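# Place each bottle on its cap-coloured wall ledge

## Task

Put every bottle upright on the wall ledge whose label strip has the same colour as that bottle's cap, with the entire bottom of the bottle resting on the ledge. A bottle that topples or is left leaning means the task is failed.

## Robot and tools

ROBOT. A Rainbow Robotics RB-Y1: a base with two drive wheels and two rear casters (no sideways motion), a folding leg and torso, a head with a camera, and two seven-joint arms with parallel grippers. Each hand has a wrist camera in a case that juts out sideways and can strike things. The base is 0.58 m wide, extends 0.10 m in front of the drive-wheel axle and 0.57 m behind it, and sweeps a 0.58 m radius when spinning in place. With the starting arm posture the robot is up to 0.73 m wide. Objects may occasionally get a short shove from outside.

FRAMES. All positions are in metres. Base frame: origin on the floor halfway between the drive wheels, x ahead, y to the left, z up. The chest, left_hand and right_hand lines are in this frame. A hand point lies between the finger pads, 0.03 m back from the tips; the fingers extend along the hand's -z axis and close along its x axis. Printed hand positions can be off, more so at full reach or with a load. base_odometry uses the base frame as it was at scene start, counts wheel turns only (slip looks like travel), and gives heading in rad, positive to the left, -3.142 to 3.142.

move. One action per call, plus the optional "cameras" (list of head_camera, left_wrist_camera, right_wrist_camera, or "all"; [] for none) and "blocking" (true or absent: return after everything is at rest; false: return within about 0.5 s while motion continues). Allowed actions: "base" and/or "joints", optionally with "min_time_s" or "contact_limits"; or "target" alone or with "min_time_s"; or "contact_limits" alone. No action returns just state and images.
- base: a single object {"x_m_s", "turn_rad_s", "for_s"}. These are velocities, not a destination: x_m_s forward speed in m/s (negative backs up), magnitude 0.005 to 1.5 or 0; turn_rad_s left-turn rate in rad/s, magnitude 0.02 to 1.509 or 0; for_s duration 0.1 to 5 s. Omitted velocities are 0. Distance covered is roughly speed times for_s (acceleration 0.4 m/s², turns 0.5 rad/s²); the base can coast up to about 3 s afterward.
- joints: one dictionary for the whole robot, keyed by joint name, each value an absolute target in rad (grippers in m of opening, 0 to 0.1). Ranges: torso_squat_rad 0 to 1.2; torso_shift_rad -0.3 to 0.6; torso_pitch_rad -0.2 to 1.4 (positive bows forward); torso_yaw_rad -1.5 to 1.5 (positive left; raise both arms outward 0.2 rad or more first); shoulder_pitch ±2.356 (negative swings forward/up); left_shoulder_roll 0 to 3.141 and right_shoulder_roll -3.141 to 0 (both lift outward); shoulder_yaw ±2.094; elbow -2.617 to 0.01 (negative bends); forearm_roll ±3.141; wrist_pitch -1.57 to 1.919; hand_roll ±2.705; head_pan_rad ±0.523 (positive left); head_tilt_rad -0.35 to 1.57 (positive looks down). Torso combinations are also capped: squat+shift <= 1.52; squat-shift+pitch <= 1.57; shift+0.5 pitch-0.4 squat <= 0.7; shift+0.3 pitch-0.5 squat <= 0.39.
- target: one hand per call, an absolute pose: "side" ("left"/"right"), "x", "y", "z" in metres in the base frame (-3 to 3) for the hand point, and "quat_wxyz" in the same form the hand lines print. It is converted to joint angles, so the hand travels on an arc; split long moves into short steps. It cannot start while another move is still running.
- min_time_s: 0.1 to 8 s, the shortest duration for each arm, head and torso motion in the action.
- contact_limits: per gripper (left_gripper_m, right_gripper_m), motor current in mA, 200 to 672.5; it starts at 672.5 and persists until changed. Lower values grip more gently.

To grasp, command an opening at least 0.005 m narrower than the object; the gripper then usually reports "off_target", which is normal.

wait: "seconds" 0 to 10, optional "cameras"; it ends early once running moves settle. stop: brakes all running motion (optional "cameras"). zoom_image: "camera" and "region" [x0, y0, x1, y1] in pixels of that camera's latest image, top-left origin, at most 504 by 504. finished_scene: "scene" is the current scene's number; it cannot be undone and the bottles must stay put afterward.

RESULTS. The "move" line reads "done" or the worst status. Hand status: "reached" (within 10 mm and 2 degrees), "short" (with the error) or "refused" (with a reason). Other words: "off_target" (resting away from target, may still push), "stopped", "time_out", "contact_stop" (torso only), "limit_stop_at_<name>" (built-in guard), "not_followed" after "joint command not followed" (arm-collision check), "torque_fault", "limit_stop_at_motor_heat". A refused call or any stop you did not command cancels the later move, wait and finished_scene calls of that reply. on_its_own lists things the robot did unprompted. lidar_m has 12 sectors of 30 degrees counter-clockwise from straight ahead ("-" = nothing), seen in a plane 0.23 m up. motor_effort is wheel effort in percent, peak in brackets; wheel_motors_off is 1 when the wheels have cut out. Joint torques, external torques, wrist force/torque (uncalibrated, offsets up to 16 N) and motor temperatures are also printed.

AVOID. Arms striking or squeezing each other (keep about 0.5 rad of outward shoulder roll when both reach forward). Torque faults: contact torque limits are 66.5 N m for shoulders, 34.2 for elbows, 23.7 for forearm and wrist joints; a fault freezes everything for 10 s. Motors overheat from holding loads or stretched arms; 80 °C brakes the arm. Fast bending or sudden stops with arms forward or a load can tip the robot; so can driving into furniture or catching the body on an edge. The base does not halt on contact. Do not drop bottles, release them while moving, knock anything out of the work area, or leave a bottle leaning.

Each tool is called after "Call:" as name([rows], argument=value, ...), one row to a line, values as JSON.

## Session

Call:
move()

Scene clock: 0.00 s.
Joint torques (N m): no reading
External joint torques (N m): no reading
Motor temperatures (°C): left_arm=[34 39 32 39 35 43 40] | right_arm=[33 36 34 35 35 34 43]
Wrist force (N): no reading
Wrist torque (N m): no reading
Wrist force, peak (N): no reading
base_odometry: x=+0.000 y=+0.000 heading=+0.000
lidar_m: 3.95 2.48 1.74 1.99 2.10 1.67 1.63 1.72 2.47 2.64 2.45 3.88
base_status: not commanded
joint_positions: torso_squat_rad=+0.350 torso_shift_rad=+0.000 torso_pitch_rad=+0.000 torso_yaw_rad=+0.000 left_shoulder_pitch_rad=-0.048 left_shoulder_roll_rad=+0.048 left_shoulder_yaw_rad=-0.029 left_elbow_rad=-0.126 left_forearm_roll_rad=+0.039 left_wrist_pitch_rad=+0.009 left_hand_roll_rad=-0.012 left_gripper_m=+0.100 right_shoulder_pitch_rad=-0.009 right_shoulder_roll_rad=-0.013 right_shoulder_yaw_rad=+0.007 right_elbow_rad=-0.267 right_forearm_roll_rad=-0.043 right_wrist_pitch_rad=+0.022 right_hand_roll_rad=-0.017 right_gripper_m=+0.100 head_pan_rad=+0.000 head_tilt_rad=+0.400
joint_status: not commanded
wheel_motors_off: 0
motor_effort: left_wheel=+1 right_wheel=-1
chest: x=-0.2280 y=-0.0002 z=+1.2475 quat_wxyz=(+1.000, +0.000, +0.000, +0.000) (m; base frame)
left_hand: x=-0.1340 y=+0.2540 z=+0.5691 quat_wxyz=(+0.996, +0.022, -0.081, -0.010) (m; base frame)
right_hand: x=-0.0969 y=-0.2280 z=+0.5737 quat_wxyz=(+0.992, -0.001, -0.127, -0.024) (m; base frame)
pictures: head_camera, left_wrist_camera, right_wrist_camera

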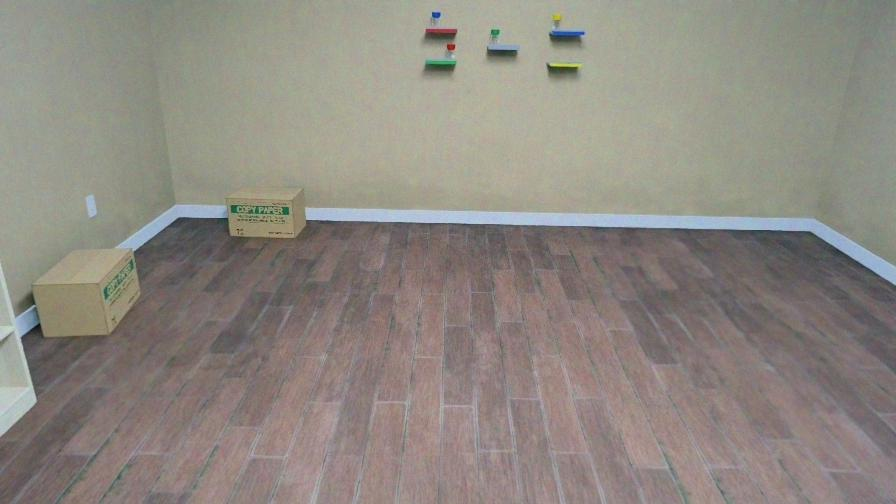

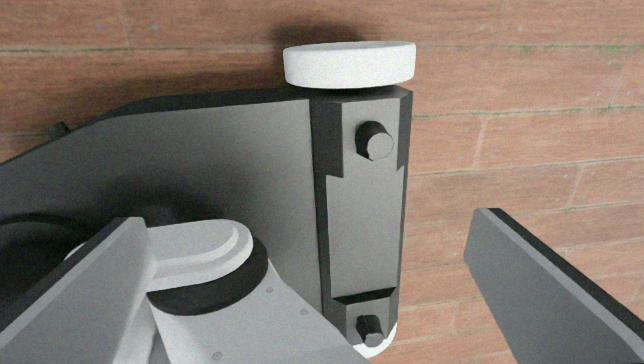

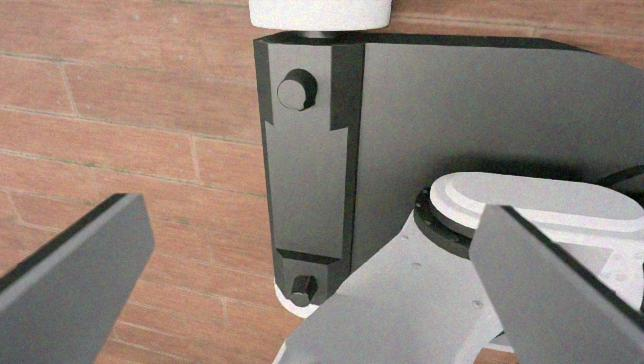

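Call:
zoom_image(camera="head_camera", region=[410, 0, 600, 100])

Scaled by 2.653 from the camera's 896x504 image, which has a finer 1280x720 frame.

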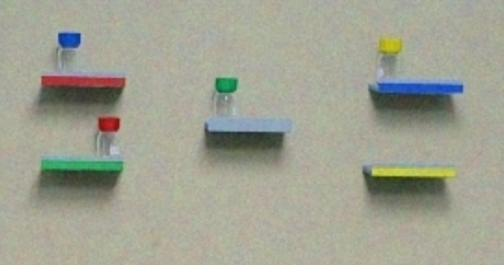

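Call:
move(base={"turn_rad_s": -0.2, "for_s": 0.8}, cameras=[])

Call:
move(base={"x_m_s": 0.4, "for_s": 5}, joints={"head_tilt_rad": 0.1}, cameras=["head_camera"])

Scene clock: 8.60 s.
Joint torques (N m): left_arm=[-2.89 2.29 -0.79 -0.59 -0.05 -0.55 0.15] | right_arm=[-2.6 -0.51 0.47 -1.04 0.04 -0.41 0.13]
External joint torques (N m): left_arm=[-0.03 0.73 -0.88 0.04 -0.06 -0.11 0.16] | right_arm=[0.54 0.32 0.51 0.58 -0.03 0.15 0.12]
Wrist force (N): left_arm=[0.0 0.7 -5.2] | right_arm=[1.8 -2.0 -5.4]
Wrist torque (N m): left_arm=[-0.20 0.07 -0.05] | right_arm=[0.27 0.02 -0.23]
Wrist force, peak (N): left_arm=[-0.1 1.2 -5.5] | right_arm=[0.4 -2.5 -6.3]
move: done
base_odometry: x=+0.000 y=+0.000 heading=-0.160
lidar_m: 4.20 2.92 1.74 1.95 2.02 1.75 1.63 1.66 2.11 2.64 2.45 3.36
base_status: done (sent for 0.8 of 0.8 s)
joint_positions: torso_squat_rad=+0.350 torso_shift_rad=+0.000 torso_pitch_rad=+0.000 torso_yaw_rad=+0.000 left_shoulder_pitch_rad=-0.048 left_shoulder_roll_rad=+0.048 left_shoulder_yaw_rad=-0.029 left_elbow_rad=-0.126 left_forearm_roll_rad=+0.039 left_wrist_pitch_rad=+0.009 left_hand_roll_rad=-0.012 left_gripper_m=+0.100 right_shoulder_pitch_rad=-0.009 right_shoulder_roll_rad=-0.013 right_shoulder_yaw_rad=+0.007 right_elbow_rad=-0.267 right_forearm_roll_rad=-0.043 right_wrist_pitch_rad=+0.022 right_hand_roll_rad=-0.017 right_gripper_m=+0.100 head_pan_rad=+0.000 head_tilt_rad=+0.400
joint_status: not commanded
wheel_motors_off: 0
motor_effort: left_wheel=+2(27) right_wheel=-2(25)
chest: x=-0.2280 y=-0.0002 z=+1.2475 quat_wxyz=(+1.000, +0.000, +0.000, +0.000) (m; base frame)
left_hand: x=-0.1340 y=+0.2540 z=+0.5691 quat_wxyz=(+0.996, +0.022, -0.081, -0.010) (m; base frame)
right_hand: x=-0.0969 y=-0.2280 z=+0.5737 quat_wxyz=(+0.992, -0.001, -0.127, -0.024) (m; base frame)
pictures: none
No camera images: "cameras" was empty.

Scene clock: 15.13 s.
Joint torques (N m): left_arm=[-2.31 2.53 -0.17 -0.64 -0.18 -0.49 0.23] | right_arm=[-1.92 -0.66 0.14 -1.16 0.01 -0.41 0.12]
External joint torques (N m): left_arm=[0.55 0.96 -0.25 -0.01 -0.19 -0.05 0.24] | right_arm=[1.22 0.16 0.18 0.46 -0.06 0.15 0.1]
Wrist force (N): left_arm=[0.1 0.7 -5.2] | right_arm=[1.0 -2.1 -4.8]
Wrist torque (N m): left_arm=[-0.20 0.10 -0.03] | right_arm=[0.25 -0.07 -0.22]
Wrist force, peak (N): left_arm=[0.1 1.1 -5.7] | right_arm=[0.8 -1.7 -6.4]
move: done
base_odometry: x=+1.975 y=-0.318 heading=-0.160
lidar_m: 2.23 2.21 1.98 1.81 1.93 2.84 3.61 3.67 2.16 2.08 2.42 2.40
base_status: done (sent for 5 of 5 s)
joint_positions: torso_squat_rad=+0.350 torso_shift_rad=+0.000 torso_pitch_rad=+0.000 torso_yaw_rad=+0.000 left_shoulder_pitch_rad=-0.048 left_shoulder_roll_rad=+0.048 left_shoulder_yaw_rad=-0.029 left_elbow_rad=-0.126 left_forearm_roll_rad=+0.039 left_wrist_pitch_rad=+0.009 left_hand_roll_rad=-0.012 left_gripper_m=+0.100 right_shoulder_pitch_rad=-0.009 right_shoulder_roll_rad=-0.013 right_shoulder_yaw_rad=+0.007 right_elbow_rad=-0.267 right_forearm_roll_rad=-0.043 right_wrist_pitch_rad=+0.022 right_hand_roll_rad=-0.017 right_gripper_m=+0.100 head_pan_rad=+0.000 head_tilt_rad=+0.100
joint_status: all done
wheel_motors_off: 0
motor_effort: left_wheel=-1(33) right_wheel=+1(26)
chest: x=-0.2280 y=-0.0002 z=+1.2475 quat_wxyz=(+1.000, +0.000, +0.000, +0.000) (m; base frame)
left_hand: x=-0.1339 y=+0.2540 z=+0.5691 quat_wxyz=(+0.996, +0.022, -0.081, -0.010) (m; base frame)
right_hand: x=-0.0969 y=-0.2280 z=+0.5737 quat_wxyz=(+0.992, -0.001, -0.127, -0.024) (m; base frame)
pictures: head_camera
camera_calibration:
head_camera: T_world_to_cam=[[-0.0332061, -0.999318, 0.0161303, -0.0256848], [-0.0635744, -0.0139946, -0.997879, 1.4899], [0.997425, -0.0341611, -0.0630664, 0.239776], [0, 0, 0, 1]] pos_world=[-0.145292, 0.00337435, 1.50228]

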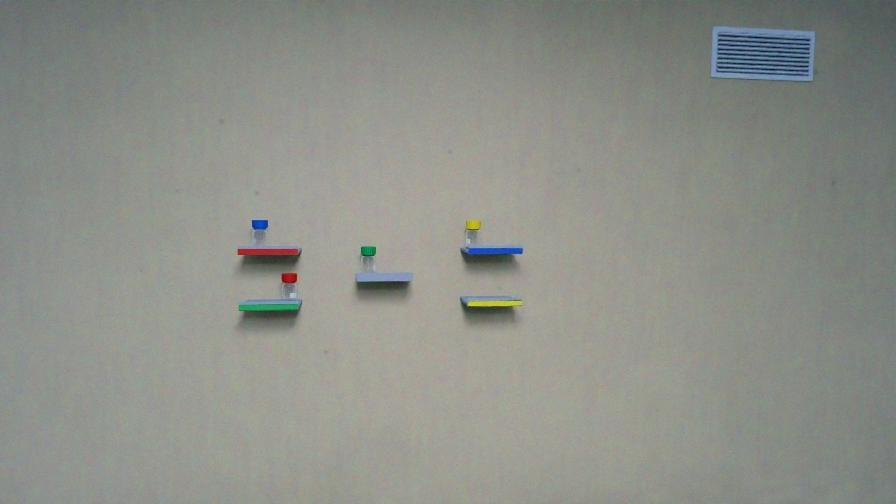

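Call:
move(base={"x_m_s": 0.4, "for_s": 3.0}, cameras=[])

Call:
move(base={"turn_rad_s": 0.2, "for_s": 0.8}, joints={"head_tilt_rad": 0.2}, cameras=["head_camera"])

Scene clock: 20.53 s.
Joint torques (N m): left_arm=[-2.31 2.51 -0.49 -0.51 -0.15 -0.41 0.33] | right_arm=[-2.42 -1.08 0.46 -1.26 0.04 -0.46 -0.07]
External joint torques (N m): left_arm=[0.55 0.95 -0.58 0.12 -0.15 0.03 0.34] | right_arm=[0.72 -0.26 0.5 0.36 -0.03 0.1 -0.08]
Wrist force (N): left_arm=[0.2 0.8 -5.3] | right_arm=[1.9 -1.3 -5.2]
Wrist torque (N m): left_arm=[-0.20 0.09 -0.05] | right_arm=[0.10 0.04 -0.22]
Wrist force, peak (N): left_arm=[0.4 1.2 -5.5] | right_arm=[1.9 -1.6 -6.2]
move: done
base_odometry: x=+3.159 y=-0.509 heading=-0.160
lidar_m: 1.04 1.06 1.34 1.78 2.01 2.68 4.80 3.68 2.44 2.27 1.69 1.13
base_status: done (sent for 3 of 3 s)
joint_positions: torso_squat_rad=+0.350 torso_shift_rad=+0.000 torso_pitch_rad=+0.000 torso_yaw_rad=+0.000 left_shoulder_pitch_rad=-0.048 left_shoulder_roll_rad=+0.048 left_shoulder_yaw_rad=-0.029 left_elbow_rad=-0.126 left_forearm_roll_rad=+0.039 left_wrist_pitch_rad=+0.009 left_hand_roll_rad=-0.012 left_gripper_m=+0.100 right_shoulder_pitch_rad=-0.009 right_shoulder_roll_rad=-0.013 right_shoulder_yaw_rad=+0.007 right_elbow_rad=-0.267 right_forearm_roll_rad=-0.043 right_wrist_pitch_rad=+0.022 right_hand_roll_rad=-0.017 right_gripper_m=+0.100 head_pan_rad=+0.000 head_tilt_rad=+0.100
joint_status: not commanded
wheel_motors_off: 0
motor_effort: left_wheel=-3(21) right_wheel=+0(24)
chest: x=-0.2280 y=-0.0002 z=+1.2475 quat_wxyz=(+1.000, +0.000, +0.000, +0.000) (m; base frame)
left_hand: x=-0.1339 y=+0.2540 z=+0.5691 quat_wxyz=(+0.996, +0.022, -0.081, -0.010) (m; base frame)
right_hand: x=-0.0969 y=-0.2280 z=+0.5737 quat_wxyz=(+0.992, -0.001, -0.127, -0.024) (m; base frame)
pictures: none
No camera images: "cameras" was empty.

Scene clock: 22.27 s.
Joint torques (N m): left_arm=[-2.66 2.51 -0.81 -0.4 -0.08 -0.51 0.32] | right_arm=[-2.5 -0.95 0.21 -0.91 -0.07 -0.52 -0.2]
External joint torques (N m): left_arm=[0.21 0.94 -0.9 0.23 -0.09 -0.08 0.33] | right_arm=[0.64 -0.12 0.25 0.71 -0.14 0.04 -0.21]
Wrist force (N): left_arm=[-0.1 1.0 -5.2] | right_arm=[1.5 -1.6 -5.3]
Wrist torque (N m): left_arm=[-0.24 0.07 -0.05] | right_arm=[0.17 0.00 -0.21]
Wrist force, peak (N): left_arm=[0.5 1.0 -5.4] | right_arm=[1.4 -1.9 -6.2]
move: done
base_odometry: x=+3.159 y=-0.509 heading=+0.000
lidar_m: 1.04 1.10 1.53 2.01 2.05 3.12 4.80 2.55 2.32 2.27 1.43 1.07
base_status: done (sent for 0.8 of 0.8 s)
joint_positions: torso_squat_rad=+0.350 torso_shift_rad=+0.000 torso_pitch_rad=+0.000 torso_yaw_rad=+0.000 left_shoulder_pitch_rad=-0.048 left_shoulder_roll_rad=+0.048 left_shoulder_yaw_rad=-0.029 left_elbow_rad=-0.126 left_forearm_roll_rad=+0.039 left_wrist_pitch_rad=+0.009 left_hand_roll_rad=-0.012 left_gripper_m=+0.100 right_shoulder_pitch_rad=-0.009 right_shoulder_roll_rad=-0.013 right_shoulder_yaw_rad=+0.007 right_elbow_rad=-0.267 right_forearm_roll_rad=-0.043 right_wrist_pitch_rad=+0.022 right_hand_roll_rad=-0.017 right_gripper_m=+0.100 head_pan_rad=+0.000 head_tilt_rad=+0.200
joint_status: all done
wheel_motors_off: 0
motor_effort: left_wheel=-5(29) right_wheel=+0(22)
chest: x=-0.2280 y=-0.0002 z=+1.2475 quat_wxyz=(+1.000, +0.000, +0.000, +0.000) (m; base frame)
left_hand: x=-0.1339 y=+0.2540 z=+0.5691 quat_wxyz=(+0.996, +0.022, -0.081, -0.010) (m; base frame)
right_hand: x=-0.0969 y=-0.2280 z=+0.5737 quat_wxyz=(+0.992, -0.001, -0.127, -0.024) (m; base frame)
pictures: head_camera
camera_calibration:
head_camera: T_world_to_cam=[[-0.0313303, -0.999322, 0.0193469, -0.0300608], [-0.16285, -0.013994, -0.986552, 1.45307], [0.986153, -0.0340596, -0.162301, 0.381102], [0, 0, 0, 1]] pos_world=[-0.140135, 0.00327413, 1.49596]

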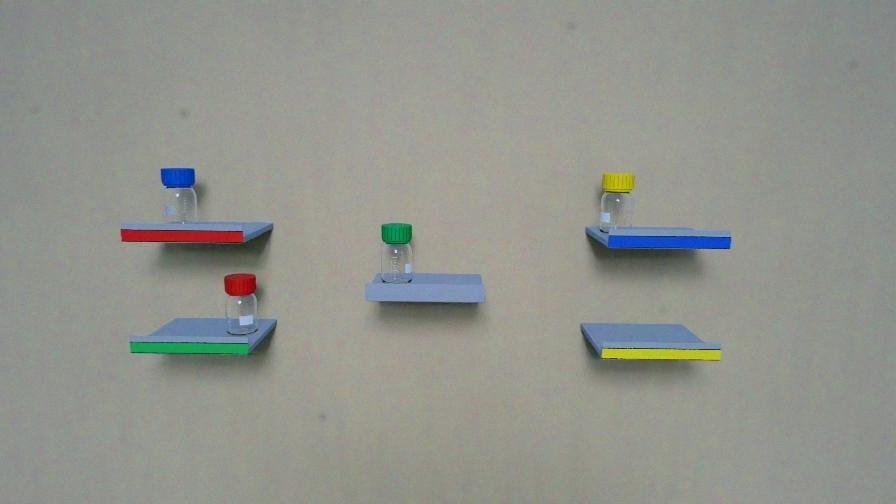

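Call:
zoom_image(camera="head_camera", region=[100, 150, 300, 370])

Call:
zoom_image(camera="head_camera", region=[350, 150, 750, 370])

Scaled by 2.291 from the camera's 896x504 image, which has a finer 1280x720 frame.

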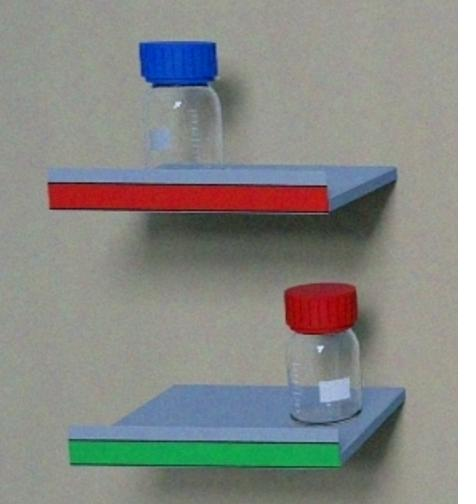

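Scaled by 1.260 from the camera's 896x504 image, which has a finer 1280x720 frame.

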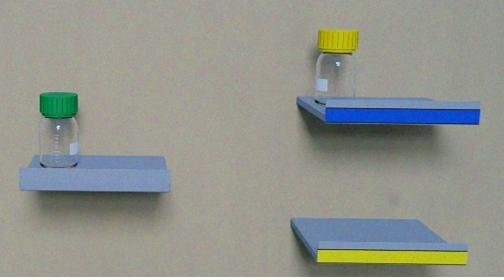

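Call:
zoom_image(camera="head_camera", region=[210, 305, 290, 365])

Call:
zoom_image(camera="head_camera", region=[360, 215, 500, 310])

Call:
zoom_image(camera="head_camera", region=[570, 160, 740, 260])

Call:
zoom_image(camera="head_camera", region=[570, 310, 740, 370])

Scaled by 6.300 from the camera's 896x504 image, which has a finer 1280x720 frame.

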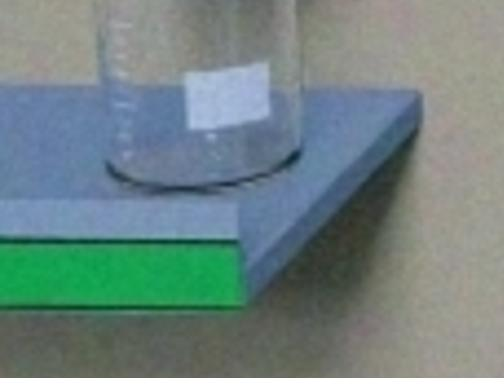

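Scaled by 3.600 from the camera's 896x504 image, which has a finer 1280x720 frame.

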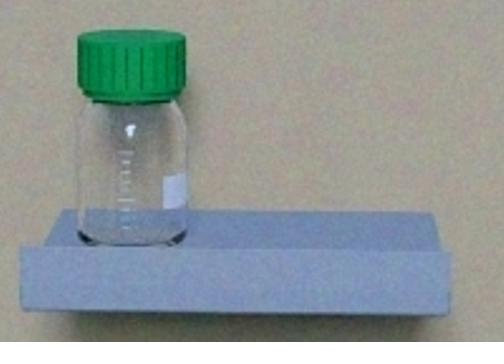

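Scaled by 2.965 from the camera's 896x504 image, which has a finer 1280x720 frame.

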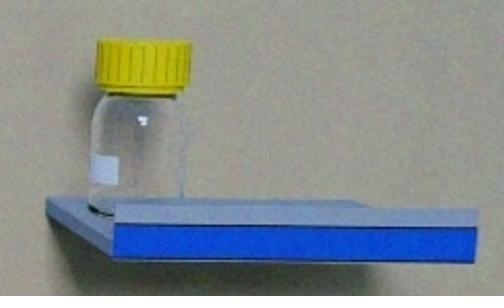

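Scaled by 2.965 from the camera's 896x504 image, which has a finer 1280x720 frame.

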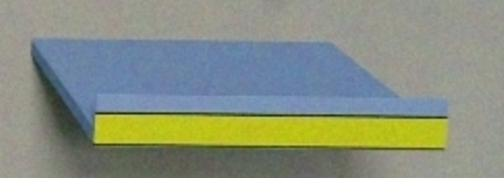

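Call:
move(target={"side": "left", "x": 0.12, "y": 0.38, "z": 1.2, "quat_wxyz": [0.5, 0.5, -0.5, -0.5]}, min_time_s=3, cameras=["left_wrist_camera"])

Call:
move(target={"side": "right", "x": 0.12, "y": -0.38, "z": 1.2, "quat_wxyz": [0.5, -0.5, -0.5, 0.5]}, min_time_s=3, cameras=["all"])

Scene clock: 29.20 s.
Joint torques (N m): left_arm=[-0.78 9.79 8.89 -7.73 -0.58 -0.97 0.14] | right_arm=[-2.66 -0.86 0.61 -1.07 0.17 -0.27 -0.02]
External joint torques (N m): left_arm=[0.44 1.25 1.09 -0.88 -0.27 0.12 0.13] | right_arm=[0.48 -0.04 0.65 0.55 0.1 0.29 -0.04]
Wrist force (N): left_arm=[0.9 -5.1 0.9] | right_arm=[1.3 -2.3 -5.2]
Wrist torque (N m): left_arm=[0.17 0.12 -0.02] | right_arm=[0.23 -0.04 -0.17]
Wrist force, peak (N): left_arm=[0.0 1.1 -5.6] | right_arm=[1.4 -1.3 -6.5]
move: done
base_odometry: x=+3.159 y=-0.509 heading=+0.000
lidar_m: 1.04 1.09 1.53 2.01 2.04 3.12 4.80 2.55 2.31 2.27 1.43 1.07
base_status: not commanded
joint_positions: torso_squat_rad=+0.350 torso_shift_rad=+0.000 torso_pitch_rad=+0.000 torso_yaw_rad=+0.000 left_shoulder_pitch_rad=+0.714 left_shoulder_roll_rad=+0.799 left_shoulder_yaw_rad=+0.333 left_elbow_rad=-2.464 left_forearm_roll_rad=-0.106 left_wrist_pitch_rad=+0.262 left_hand_roll_rad=-0.566 left_gripper_m=+0.100 right_shoulder_pitch_rad=-0.009 right_shoulder_roll_rad=-0.013 right_shoulder_yaw_rad=+0.007 right_elbow_rad=-0.267 right_forearm_roll_rad=-0.043 right_wrist_pitch_rad=+0.022 right_hand_roll_rad=-0.017 right_gripper_m=+0.100 head_pan_rad=+0.000 head_tilt_rad=+0.200
joint_status: all done
wheel_motors_off: 0
motor_effort: left_wheel=-6(6) right_wheel=+0(1)
chest: x=-0.2280 y=-0.0002 z=+1.2475 quat_wxyz=(+1.000, +0.000, +0.000, +0.000) (m; base frame)
left_hand: x=+0.1201 y=+0.3792 z=+1.2003 quat_wxyz=(+0.499, +0.502, -0.501, -0.498) (m; base frame)
left_hand_status: reached (checked arc, planned for 3.0 s): 1 mm and 0.4 deg off.
right_hand: x=-0.0969 y=-0.2280 z=+0.5737 quat_wxyz=(+0.992, -0.001, -0.127, -0.024) (m; base frame)
pictures: left_wrist_camera
camera_calibration:
left_wrist_camera: T_world_to_cam=[[-0.0341253, -0.999399, -0.00602783, 0.389244], [-0.461542, 0.0211088, -0.886867, 1.13919], [0.886462, -0.0274825, -0.461985, 0.532684], [0, 0, 0, 1]] pos_world=[0.0668624, 0.379603, 1.25875]

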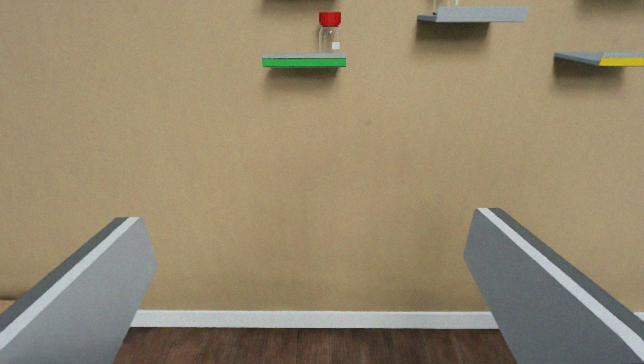

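Scene clock: 32.53 s.
Joint torques (N m): left_arm=[-0.87 10.04 8.78 -7.57 -0.56 -1.03 0.1] | right_arm=[0.61 -10.73 -7.93 -5.87 0.49 -0.83 -0.01]
External joint torques (N m): left_arm=[0.36 1.5 0.98 -0.71 -0.25 0.06 0.09] | right_arm=[1.31 -1.58 -0.07 0.7 -0.02 0.16 0]
Wrist force (N): left_arm=[0.9 -5.5 1.2] | right_arm=[3.5 4.9 0.3]
Wrist torque (N m): left_arm=[0.24 0.12 -0.02] | right_arm=[-0.30 0.15 -0.23]
Wrist force, peak (N): left_arm=[0.9 -5.6 1.0] | right_arm=[1.1 -1.7 -6.0]
move: done
base_odometry: x=+3.159 y=-0.509 heading=+0.000
lidar_m: 1.04 1.10 1.52 2.01 2.05 3.13 4.79 2.56 2.32 2.26 1.42 1.07
base_status: not commanded
joint_positions: torso_squat_rad=+0.350 torso_shift_rad=+0.000 torso_pitch_rad=+0.000 torso_yaw_rad=+0.000 left_shoulder_pitch_rad=+0.714 left_shoulder_roll_rad=+0.799 left_shoulder_yaw_rad=+0.333 left_elbow_rad=-2.464 left_forearm_roll_rad=-0.106 left_wrist_pitch_rad=+0.262 left_hand_roll_rad=-0.566 left_gripper_m=+0.100 right_shoulder_pitch_rad=+0.720 right_shoulder_roll_rad=-0.817 right_shoulder_yaw_rad=-0.332 right_elbow_rad=-2.466 right_forearm_roll_rad=+0.149 right_wrist_pitch_rad=+0.267 right_hand_roll_rad=+0.513 right_gripper_m=+0.100 head_pan_rad=+0.000 head_tilt_rad=+0.200
joint_status: all done
wheel_motors_off: 0
motor_effort: left_wheel=-6(6) right_wheel=+0(2)
chest: x=-0.2280 y=-0.0002 z=+1.2475 quat_wxyz=(+1.000, +0.000, +0.000, +0.000) (m; base frame)
left_hand: x=+0.1201 y=+0.3792 z=+1.2003 quat_wxyz=(+0.499, +0.502, -0.501, -0.498) (m; base frame)
right_hand: x=+0.1202 y=-0.3795 z=+1.2001 quat_wxyz=(+0.499, -0.501, -0.501, +0.499) (m; base frame)
right_hand_status: reached (checked arc, planned for 3.0 s): 1 mm and 0.2 deg off.
pictures: head_camera, left_wrist_camera, right_wrist_camera
camera_calibration:
head_camera: T_world_to_cam=[[-0.0313303, -0.999322, 0.0193469, -0.0300608], [-0.16285, -0.013994, -0.986552, 1.45307], [0.986153, -0.0340596, -0.162301, 0.381102], [0, 0, 0, 1]] pos_world=[-0.140135, 0.00327413, 1.49596]
left_wrist_camera: T_world_to_cam=[[-0.0341676, -0.999397, -0.00611823, 0.38936], [-0.461497, 0.0212072, -0.886888, 1.13918], [0.886483, -0.0274793, -0.461944, 0.532629], [0, 0, 0, 1]] pos_world=[0.0668627, 0.379603, 1.25875]
right_wrist_camera: T_world_to_cam=[[-0.0178208, -0.99852, 0.0513805, -0.443203], [-0.493931, -0.0358882, -0.86876, 1.11536], [0.869319, -0.0408604, -0.49256, 0.5433], [0, 0, 0, 1]] pos_world=[0.0707121, -0.380319, 1.25936]

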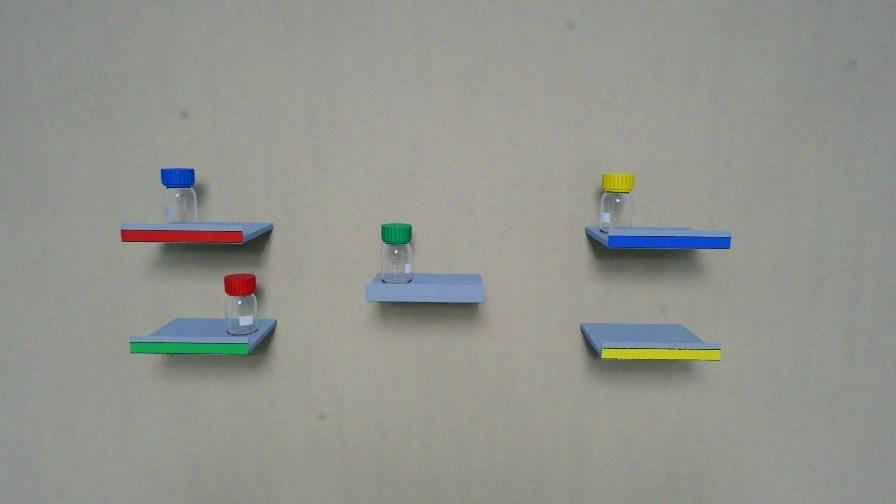

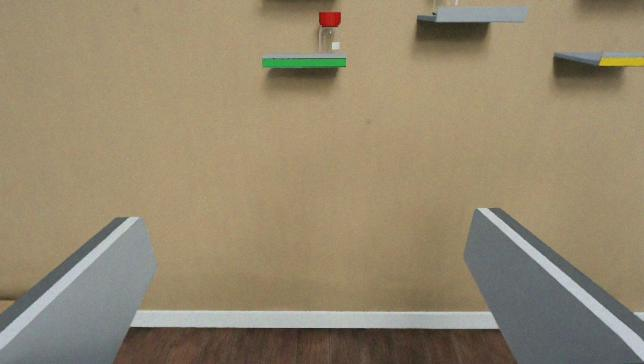

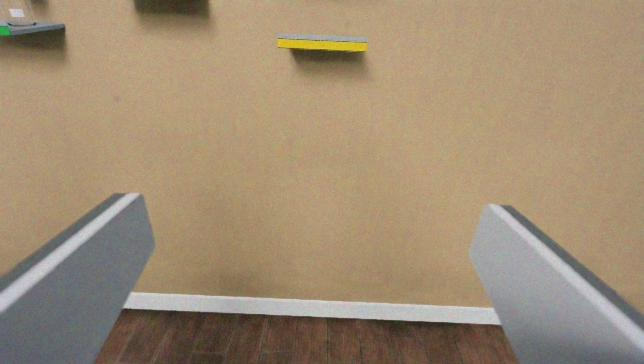

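Call:
move(joints={"head_pan_rad": 0.5, "head_tilt_rad": 0.5}, cameras=["head_camera"])

Scene clock: 35.53 s.
Joint torques (N m): left_arm=[-0.82 10.04 8.83 -7.37 -0.52 -1 0.16] | right_arm=[0.33 -10.69 -8.07 -6 0.38 -0.77 0.16]
External joint torques (N m): left_arm=[0.41 1.5 1.03 -0.51 -0.21 0.1 0.15] | right_arm=[1.03 -1.54 -0.21 0.57 -0.13 0.22 0.17]
Wrist force (N): left_arm=[1.1 -5.3 1.2] | right_arm=[3.2 4.4 0.5]
Wrist torque (N m): left_arm=[0.22 0.13 -0.03] | right_arm=[-0.24 0.11 -0.24]
Wrist force, peak (N): left_arm=[0.8 -5.7 1.3] | right_arm=[3.3 5.5 0.7]
move: done
base_odometry: x=+3.159 y=-0.509 heading=+0.000
lidar_m: 1.04 1.09 1.53 2.01 2.05 3.12 4.79 2.56 2.32 2.27 1.43 1.07
base_status: not commanded
joint_positions: torso_squat_rad=+0.350 torso_shift_rad=+0.000 torso_pitch_rad=+0.000 torso_yaw_rad=+0.000 left_shoulder_pitch_rad=+0.714 left_shoulder_roll_rad=+0.799 left_shoulder_yaw_rad=+0.333 left_elbow_rad=-2.464 left_forearm_roll_rad=-0.106 left_wrist_pitch_rad=+0.262 left_hand_roll_rad=-0.566 left_gripper_m=+0.100 right_shoulder_pitch_rad=+0.720 right_shoulder_roll_rad=-0.817 right_shoulder_yaw_rad=-0.332 right_elbow_rad=-2.466 right_forearm_roll_rad=+0.149 right_wrist_pitch_rad=+0.267 right_hand_roll_rad=+0.513 right_gripper_m=+0.100 head_pan_rad=+0.500 head_tilt_rad=+0.500
joint_status: all done
wheel_motors_off: 0
motor_effort: left_wheel=-5(6) right_wheel=-1(1)
chest: x=-0.2280 y=-0.0002 z=+1.2475 quat_wxyz=(+1.000, +0.000, +0.000, +0.000) (m; base frame)
left_hand: x=+0.1201 y=+0.3792 z=+1.2003 quat_wxyz=(+0.499, +0.502, -0.501, -0.498) (m; base frame)
right_hand: x=+0.1202 y=-0.3795 z=+1.2001 quat_wxyz=(+0.499, -0.501, -0.501, +0.499) (m; base frame)
pictures: head_camera
camera_calibration:
head_camera: T_world_to_cam=[[0.458028, -0.888504, 0.0277579, 0.0586206], [-0.385357, -0.226599, -0.894512, 1.27391], [0.801068, 0.399015, -0.446181, 0.754091], [0, 0, 0, 1]] pos_world=[-0.140019, 0.0398572, 1.47436]

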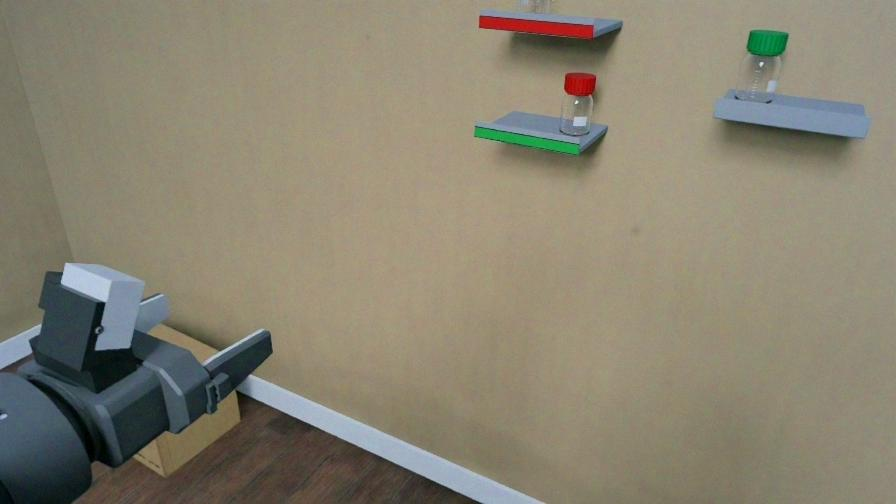

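Call:
move(base={"x_m_s": 0.3, "for_s": 2.13}, joints={"head_pan_rad": 0.0, "head_tilt_rad": 0.3}, cameras=["all"])

Scene clock: 43.77 s.
Joint torques (N m): left_arm=[-1.25 10.24 8.66 -7.4 -0.46 -1.03 0.21] | right_arm=[-0.13 -10.27 -7.73 -5.85 0.47 -0.76 -0.07]
External joint torques (N m): left_arm=[-0.03 1.7 0.87 -0.54 -0.14 0.06 0.2] | right_arm=[0.57 -1.12 0.14 0.73 -0.04 0.22 -0.06]
Wrist force (N): left_arm=[1.0 -5.2 1.3] | right_arm=[2.8 4.6 0.7]
Wrist torque (N m): left_arm=[0.20 0.13 -0.03] | right_arm=[-0.30 0.00 -0.24]
Wrist force, peak (N): left_arm=[1.0 -5.5 1.3] | right_arm=[3.6 5.3 0.6]
move: done
base_odometry: x=+3.799 y=-0.509 heading=+0.000
lidar_m: 0.40 0.43 0.61 1.35 2.17 3.13 5.43 3.03 2.37 1.38 0.56 0.42
base_status: done (sent for 2.13 of 2.13 s)
joint_positions: torso_squat_rad=+0.350 torso_shift_rad=+0.000 torso_pitch_rad=+0.000 torso_yaw_rad=+0.000 left_shoulder_pitch_rad=+0.714 left_shoulder_roll_rad=+0.799 left_shoulder_yaw_rad=+0.334 left_elbow_rad=-2.464 left_forearm_roll_rad=-0.106 left_wrist_pitch_rad=+0.262 left_hand_roll_rad=-0.566 left_gripper_m=+0.100 right_shoulder_pitch_rad=+0.721 right_shoulder_roll_rad=-0.817 right_shoulder_yaw_rad=-0.332 right_elbow_rad=-2.466 right_forearm_roll_rad=+0.149 right_wrist_pitch_rad=+0.267 right_hand_roll_rad=+0.513 right_gripper_m=+0.100 head_pan_rad=+0.000 head_tilt_rad=+0.300
joint_status: all done
wheel_motors_off: 0
motor_effort: left_wheel=+1(30) right_wheel=-4(26)
chest: x=-0.2280 y=-0.0002 z=+1.2475 quat_wxyz=(+1.000, +0.000, +0.000, +0.000) (m; base frame)
left_hand: x=+0.1201 y=+0.3792 z=+1.2003 quat_wxyz=(+0.499, +0.502, -0.501, -0.498) (m; base frame)
right_hand: x=+0.1202 y=-0.3795 z=+1.2001 quat_wxyz=(+0.500, -0.501, -0.500, +0.499) (m; base frame)
pictures: head_camera, left_wrist_camera, right_wrist_camera
camera_calibration:
head_camera: T_world_to_cam=[[-0.0291465, -0.999325, 0.0223531, -0.033966], [-0.260524, -0.013995, -0.965366, 1.40228], [0.965027, -0.0339606, -0.259941, 0.518015], [0, 0, 0, 1]] pos_world=[-0.135561, 0.00327392, 1.48912]
left_wrist_camera: T_world_to_cam=[[-0.0340827, -0.9994, -0.00616251, 0.389412], [-0.461618, 0.021211, -0.886825, 1.1391], [0.886424, -0.0273807, -0.462064, 0.532749], [0, 0, 0, 1]] pos_world=[0.066862, 0.379603, 1.25875]
right_wrist_camera: T_world_to_cam=[[-0.0179001, -0.998516, 0.0514335, -0.443363], [-0.49401, -0.0358915, -0.868715, 1.11531], [0.869272, -0.0409587, -0.492634, 0.543355], [0, 0, 0, 1]] pos_world=[0.0707118, -0.380419, 1.25936]

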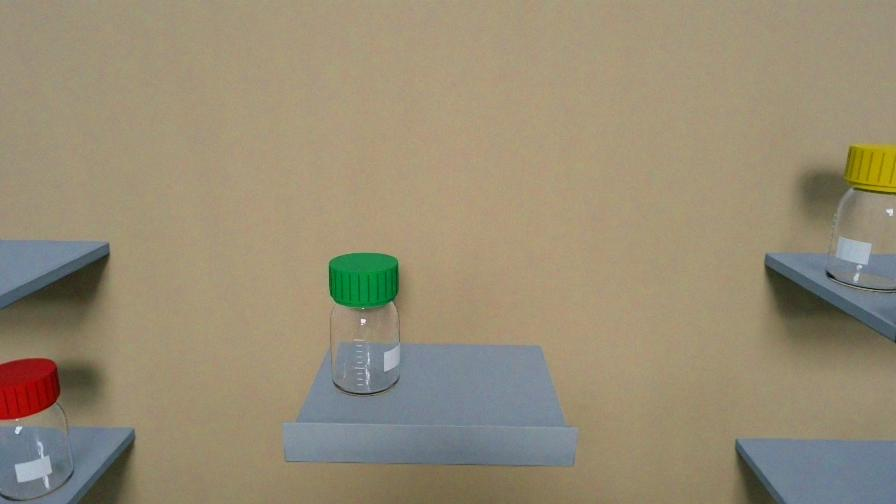

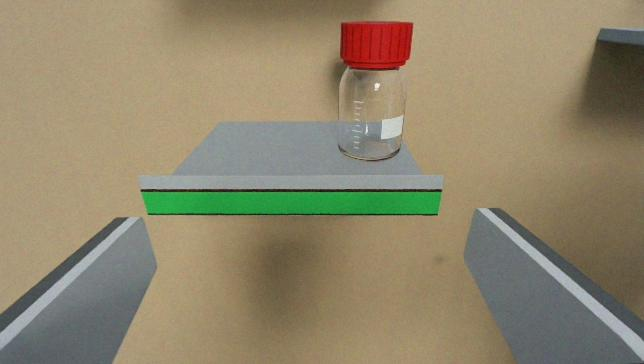

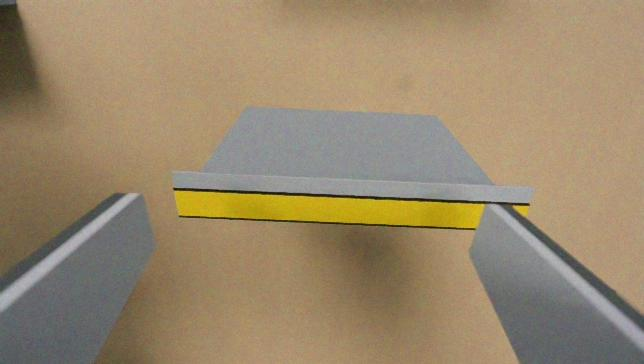

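Call:
zoom_image(camera="head_camera", region=[270, 240, 430, 480])

Call:
zoom_image(camera="head_camera", region=[430, 320, 600, 480])

Call:
zoom_image(camera="left_wrist_camera", region=[120, 100, 460, 230])

Call:
zoom_image(camera="left_wrist_camera", region=[320, 0, 430, 170])

Scaled by 2.100 from the camera's 896x504 image, which has a finer 1280x720 frame.

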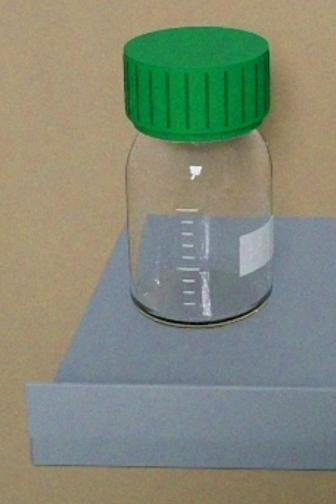

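Scaled by 2.965 from the camera's 896x504 image, which has a finer 1280x720 frame.

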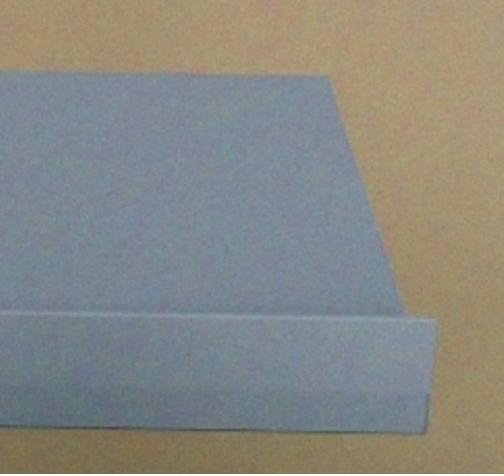

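Scaled by 1.482 from the camera's 644x364 image, which has a finer 1265x715 frame.

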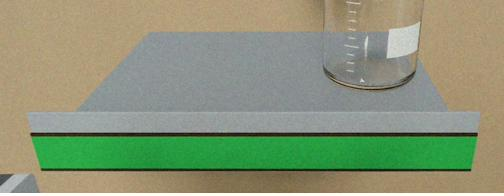

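Scaled by 2.965 from the camera's 644x364 image, which has a finer 1265x715 frame.

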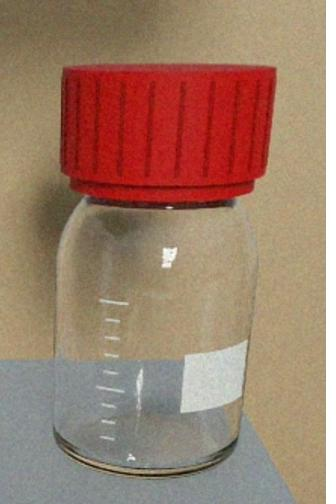

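Call:
move(base={"turn_rad_s": -0.04, "for_s": 1.0}, joints={"head_pan_rad": 0.0, "head_tilt_rad": 0.3}, cameras=["all"])

Scene clock: 50.20 s.
Joint torques (N m): left_arm=[-1.05 10.25 8.6 -7.61 -0.51 -0.97 0.1] | right_arm=[-0.39 -10.89 -7.55 -5.99 0.63 -0.77 0.06]
External joint torques (N m): left_arm=[0.17 1.71 0.81 -0.76 -0.19 0.12 0.09] | right_arm=[0.31 -1.74 0.31 0.59 0.13 0.21 0.07]
Wrist force (N): left_arm=[0.5 -5.4 1.1] | right_arm=[3.0 4.5 1.3]
Wrist torque (N m): left_arm=[0.22 0.07 -0.02] | right_arm=[-0.29 0.02 -0.23]
Wrist force, peak (N): left_arm=[0.8 -5.5 1.4] | right_arm=[3.9 5.5 0.0]
move: done
base_odometry: x=+3.800 y=-0.509 heading=-0.039
lidar_m: 0.40 0.42 0.59 1.35 2.16 3.13 5.43 3.03 2.39 1.59 0.58 0.42
base_status: done (sent for 1 of 1 s)
joint_positions: torso_squat_rad=+0.350 torso_shift_rad=+0.000 torso_pitch_rad=+0.000 torso_yaw_rad=+0.000 left_shoulder_pitch_rad=+0.714 left_shoulder_roll_rad=+0.799 left_shoulder_yaw_rad=+0.334 left_elbow_rad=-2.464 left_forearm_roll_rad=-0.106 left_wrist_pitch_rad=+0.262 left_hand_roll_rad=-0.566 left_gripper_m=+0.100 right_shoulder_pitch_rad=+0.721 right_shoulder_roll_rad=-0.817 right_shoulder_yaw_rad=-0.332 right_elbow_rad=-2.466 right_forearm_roll_rad=+0.149 right_wrist_pitch_rad=+0.267 right_hand_roll_rad=+0.513 right_gripper_m=+0.100 head_pan_rad=+0.000 head_tilt_rad=+0.300
joint_status: all done
wheel_motors_off: 0
motor_effort: left_wheel=+3(24) right_wheel=-6(21)
chest: x=-0.2280 y=-0.0002 z=+1.2475 quat_wxyz=(+1.000, +0.000, +0.000, +0.000) (m; base frame)
left_hand: x=+0.1201 y=+0.3792 z=+1.2003 quat_wxyz=(+0.499, +0.502, -0.501, -0.498) (m; base frame)
right_hand: x=+0.1202 y=-0.3795 z=+1.2001 quat_wxyz=(+0.500, -0.501, -0.500, +0.499) (m; base frame)
pictures: head_camera, left_wrist_camera, right_wrist_camera
camera_calibration:
head_camera: T_world_to_cam=[[-0.0291465, -0.999325, 0.0223531, -0.0338661], [-0.260524, -0.013995, -0.965366, 1.40228], [0.965027, -0.0339606, -0.259941, 0.518019], [0, 0, 0, 1]] pos_world=[-0.135561, 0.00337392, 1.48912]
left_wrist_camera: T_world_to_cam=[[-0.034037, -0.999402, -0.00607367, 0.389297], [-0.461622, 0.0211112, -0.886825, 1.13914], [0.886423, -0.0273811, -0.462065, 0.532749], [0, 0, 0, 1]] pos_world=[0.066862, 0.379603, 1.25875]
right_wrist_camera: T_world_to_cam=[[-0.0179001, -0.998516, 0.0514335, -0.443363], [-0.49401, -0.0358915, -0.868715, 1.11531], [0.869272, -0.0409587, -0.492634, 0.543355], [0, 0, 0, 1]] pos_world=[0.0707118, -0.380419, 1.25936]

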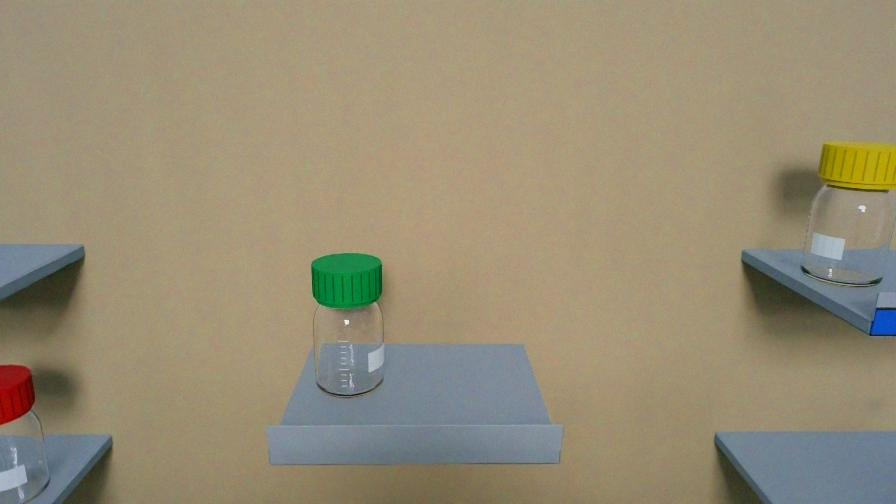

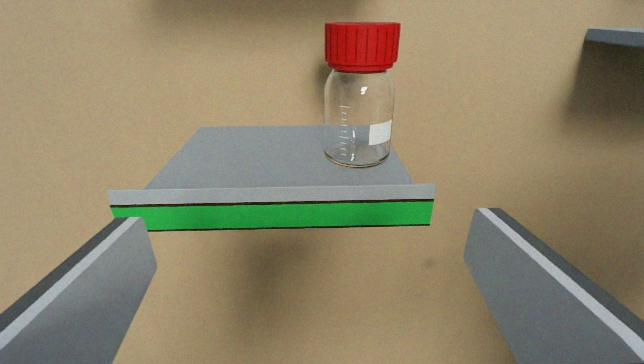

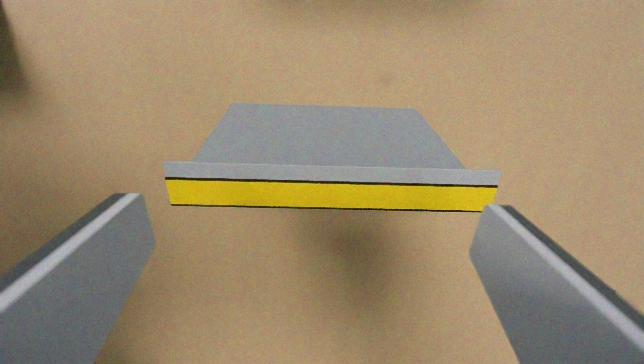

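Call:
zoom_image(camera="left_wrist_camera", region=[90, 100, 270, 240])

Call:
zoom_image(camera="left_wrist_camera", region=[300, 100, 480, 240])

Call:
zoom_image(camera="right_wrist_camera", region=[140, 90, 320, 230])

Call:
zoom_image(camera="right_wrist_camera", region=[360, 90, 540, 230])

Scaled by 2.800 from the camera's 644x364 image, which has a finer 1265x715 frame.

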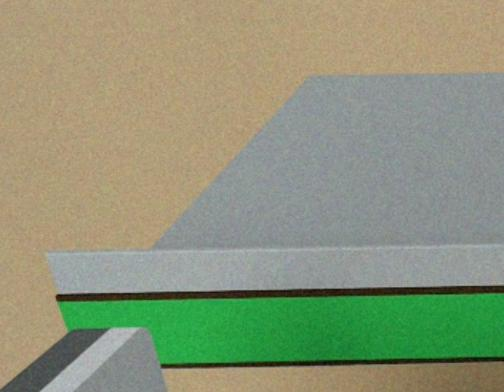

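Scaled by 2.800 from the camera's 644x364 image, which has a finer 1265x715 frame.

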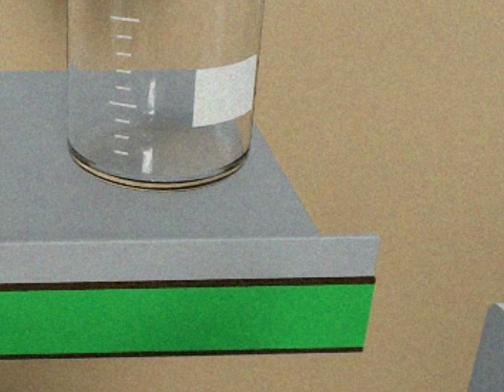

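Scaled by 2.800 from the camera's 644x364 image, which has a finer 1265x715 frame.

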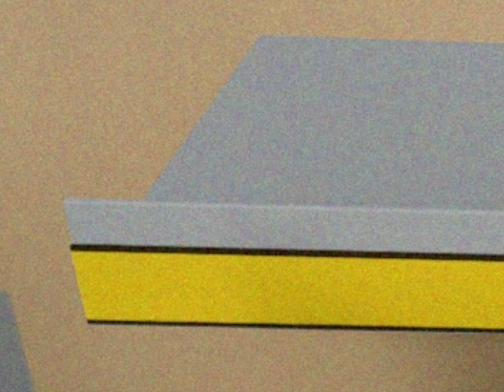

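Scaled by 2.800 from the camera's 644x364 image, which has a finer 1265x715 frame.

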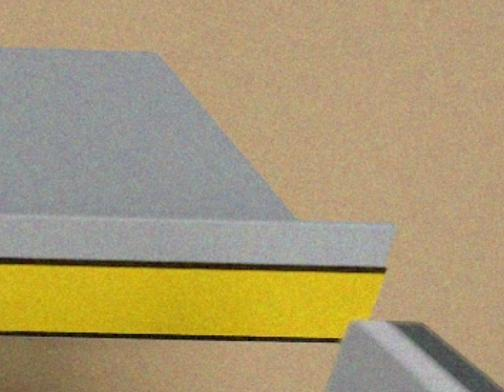

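Call:
zoom_image(camera="head_camera", region=[736, 130, 896, 350])

Call:
zoom_image(camera="head_camera", region=[250, 330, 420, 480])

Call:
zoom_image(camera="head_camera", region=[420, 330, 590, 480])

Scaled by 2.291 from the camera's 896x504 image, which has a finer 1280x720 frame.

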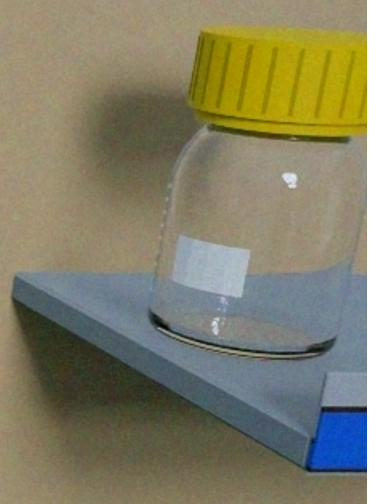

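Scaled by 2.965 from the camera's 896x504 image, which has a finer 1280x720 frame.

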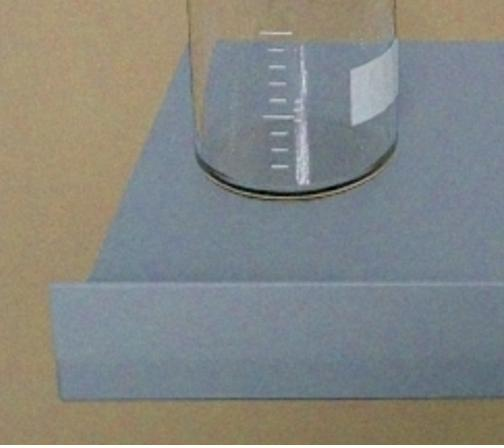

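Scaled by 2.965 from the camera's 896x504 image, which has a finer 1280x720 frame.

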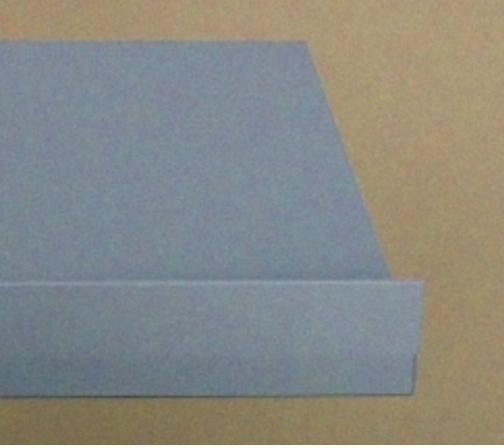

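Call:
move(joints={"head_pan_rad": 0.5, "head_tilt_rad": 0.45}, cameras=["head_camera"])

Call:
zoom_image(camera="head_camera", region=[0, 200, 300, 500])

Call:
zoom_image(camera="head_camera", region=[300, 0, 600, 300])

Scene clock: 54.57 s.
Joint torques (N m): left_arm=[-1.49 10.09 8.27 -7.56 -0.48 -0.85 0.24] | right_arm=[0.49 -9.94 -7.46 -6.14 0.6 -0.78 -0.02]
External joint torques (N m): left_arm=[-0.27 1.55 0.47 -0.71 -0.17 0.24 0.23] | right_arm=[1.18 -0.79 0.41 0.43 0.1 0.2 -0.01]
Wrist force (N): left_arm=[1.1 -5.2 1.3] | right_arm=[3.0 4.8 0.2]
Wrist torque (N m): left_arm=[0.20 0.12 -0.03] | right_arm=[-0.30 0.06 -0.25]
Wrist force, peak (N): left_arm=[0.9 -5.5 1.4] | right_arm=[3.5 5.5 0.5]
move: done
base_odometry: x=+3.800 y=-0.509 heading=-0.039
lidar_m: 0.41 0.42 0.58 1.35 2.17 3.13 5.44 3.02 2.40 1.59 0.58 0.42
base_status: not commanded
joint_positions: torso_squat_rad=+0.350 torso_shift_rad=+0.000 torso_pitch_rad=+0.000 torso_yaw_rad=+0.000 left_shoulder_pitch_rad=+0.714 left_shoulder_roll_rad=+0.799 left_shoulder_yaw_rad=+0.334 left_elbow_rad=-2.464 left_forearm_roll_rad=-0.106 left_wrist_pitch_rad=+0.262 left_hand_roll_rad=-0.566 left_gripper_m=+0.100 right_shoulder_pitch_rad=+0.721 right_shoulder_roll_rad=-0.817 right_shoulder_yaw_rad=-0.332 right_elbow_rad=-2.466 right_forearm_roll_rad=+0.149 right_wrist_pitch_rad=+0.267 right_hand_roll_rad=+0.513 right_gripper_m=+0.100 head_pan_rad=+0.500 head_tilt_rad=+0.450
joint_status: all done
wheel_motors_off: 0
motor_effort: left_wheel=+3(4) right_wheel=-7(8)
chest: x=-0.2280 y=-0.0002 z=+1.2475 quat_wxyz=(+1.000, +0.000, +0.000, +0.000) (m; base frame)
left_hand: x=+0.1201 y=+0.3792 z=+1.2003 quat_wxyz=(+0.499, +0.502, -0.501, -0.498) (m; base frame)
right_hand: x=+0.1202 y=-0.3795 z=+1.2001 quat_wxyz=(+0.500, -0.501, -0.500, +0.499) (m; base frame)
pictures: head_camera
camera_calibration:
head_camera: T_world_to_cam=[[0.456788, -0.889179, 0.0265773, 0.0600801], [-0.345575, -0.2049, -0.915748, 1.31279], [0.819709, 0.409118, -0.400873, 0.692289], [0, 0, 0, 1]] pos_world=[-0.141252, 0.0391846, 1.47811]

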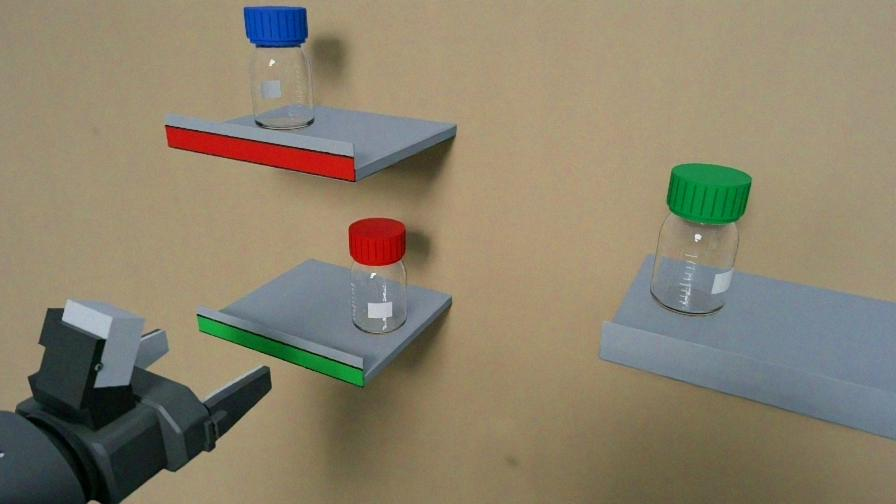

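Scaled by 1.680 from the camera's 896x504 image, which has a finer 1280x720 frame.

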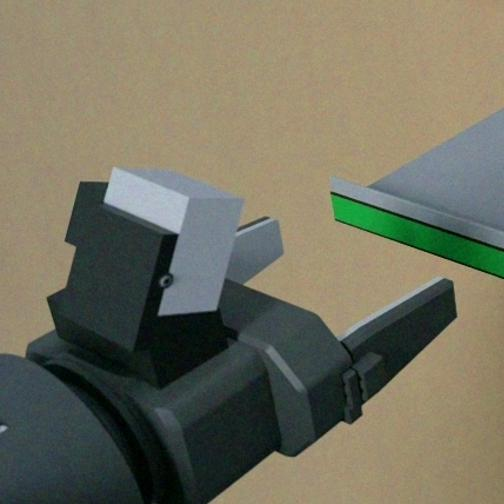

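Scaled by 1.680 from the camera's 896x504 image, which has a finer 1280x720 frame.

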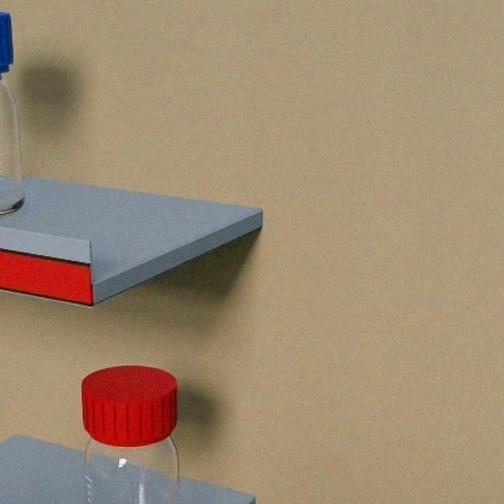

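Call:
zoom_image(camera="head_camera", region=[180, 200, 480, 400])

Call:
zoom_image(camera="head_camera", region=[150, 0, 480, 200])

Scaled by 1.680 from the camera's 896x504 image, which has a finer 1280x720 frame.

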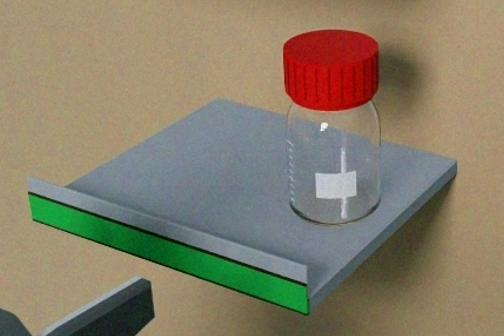

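Scaled by 1.527 from the camera's 896x504 image, which has a finer 1280x720 frame.

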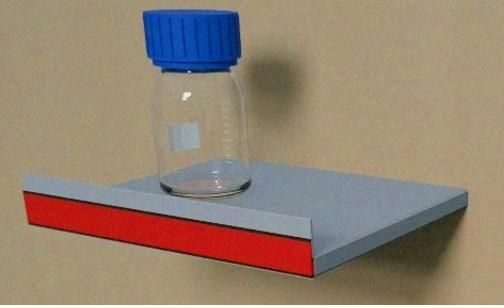

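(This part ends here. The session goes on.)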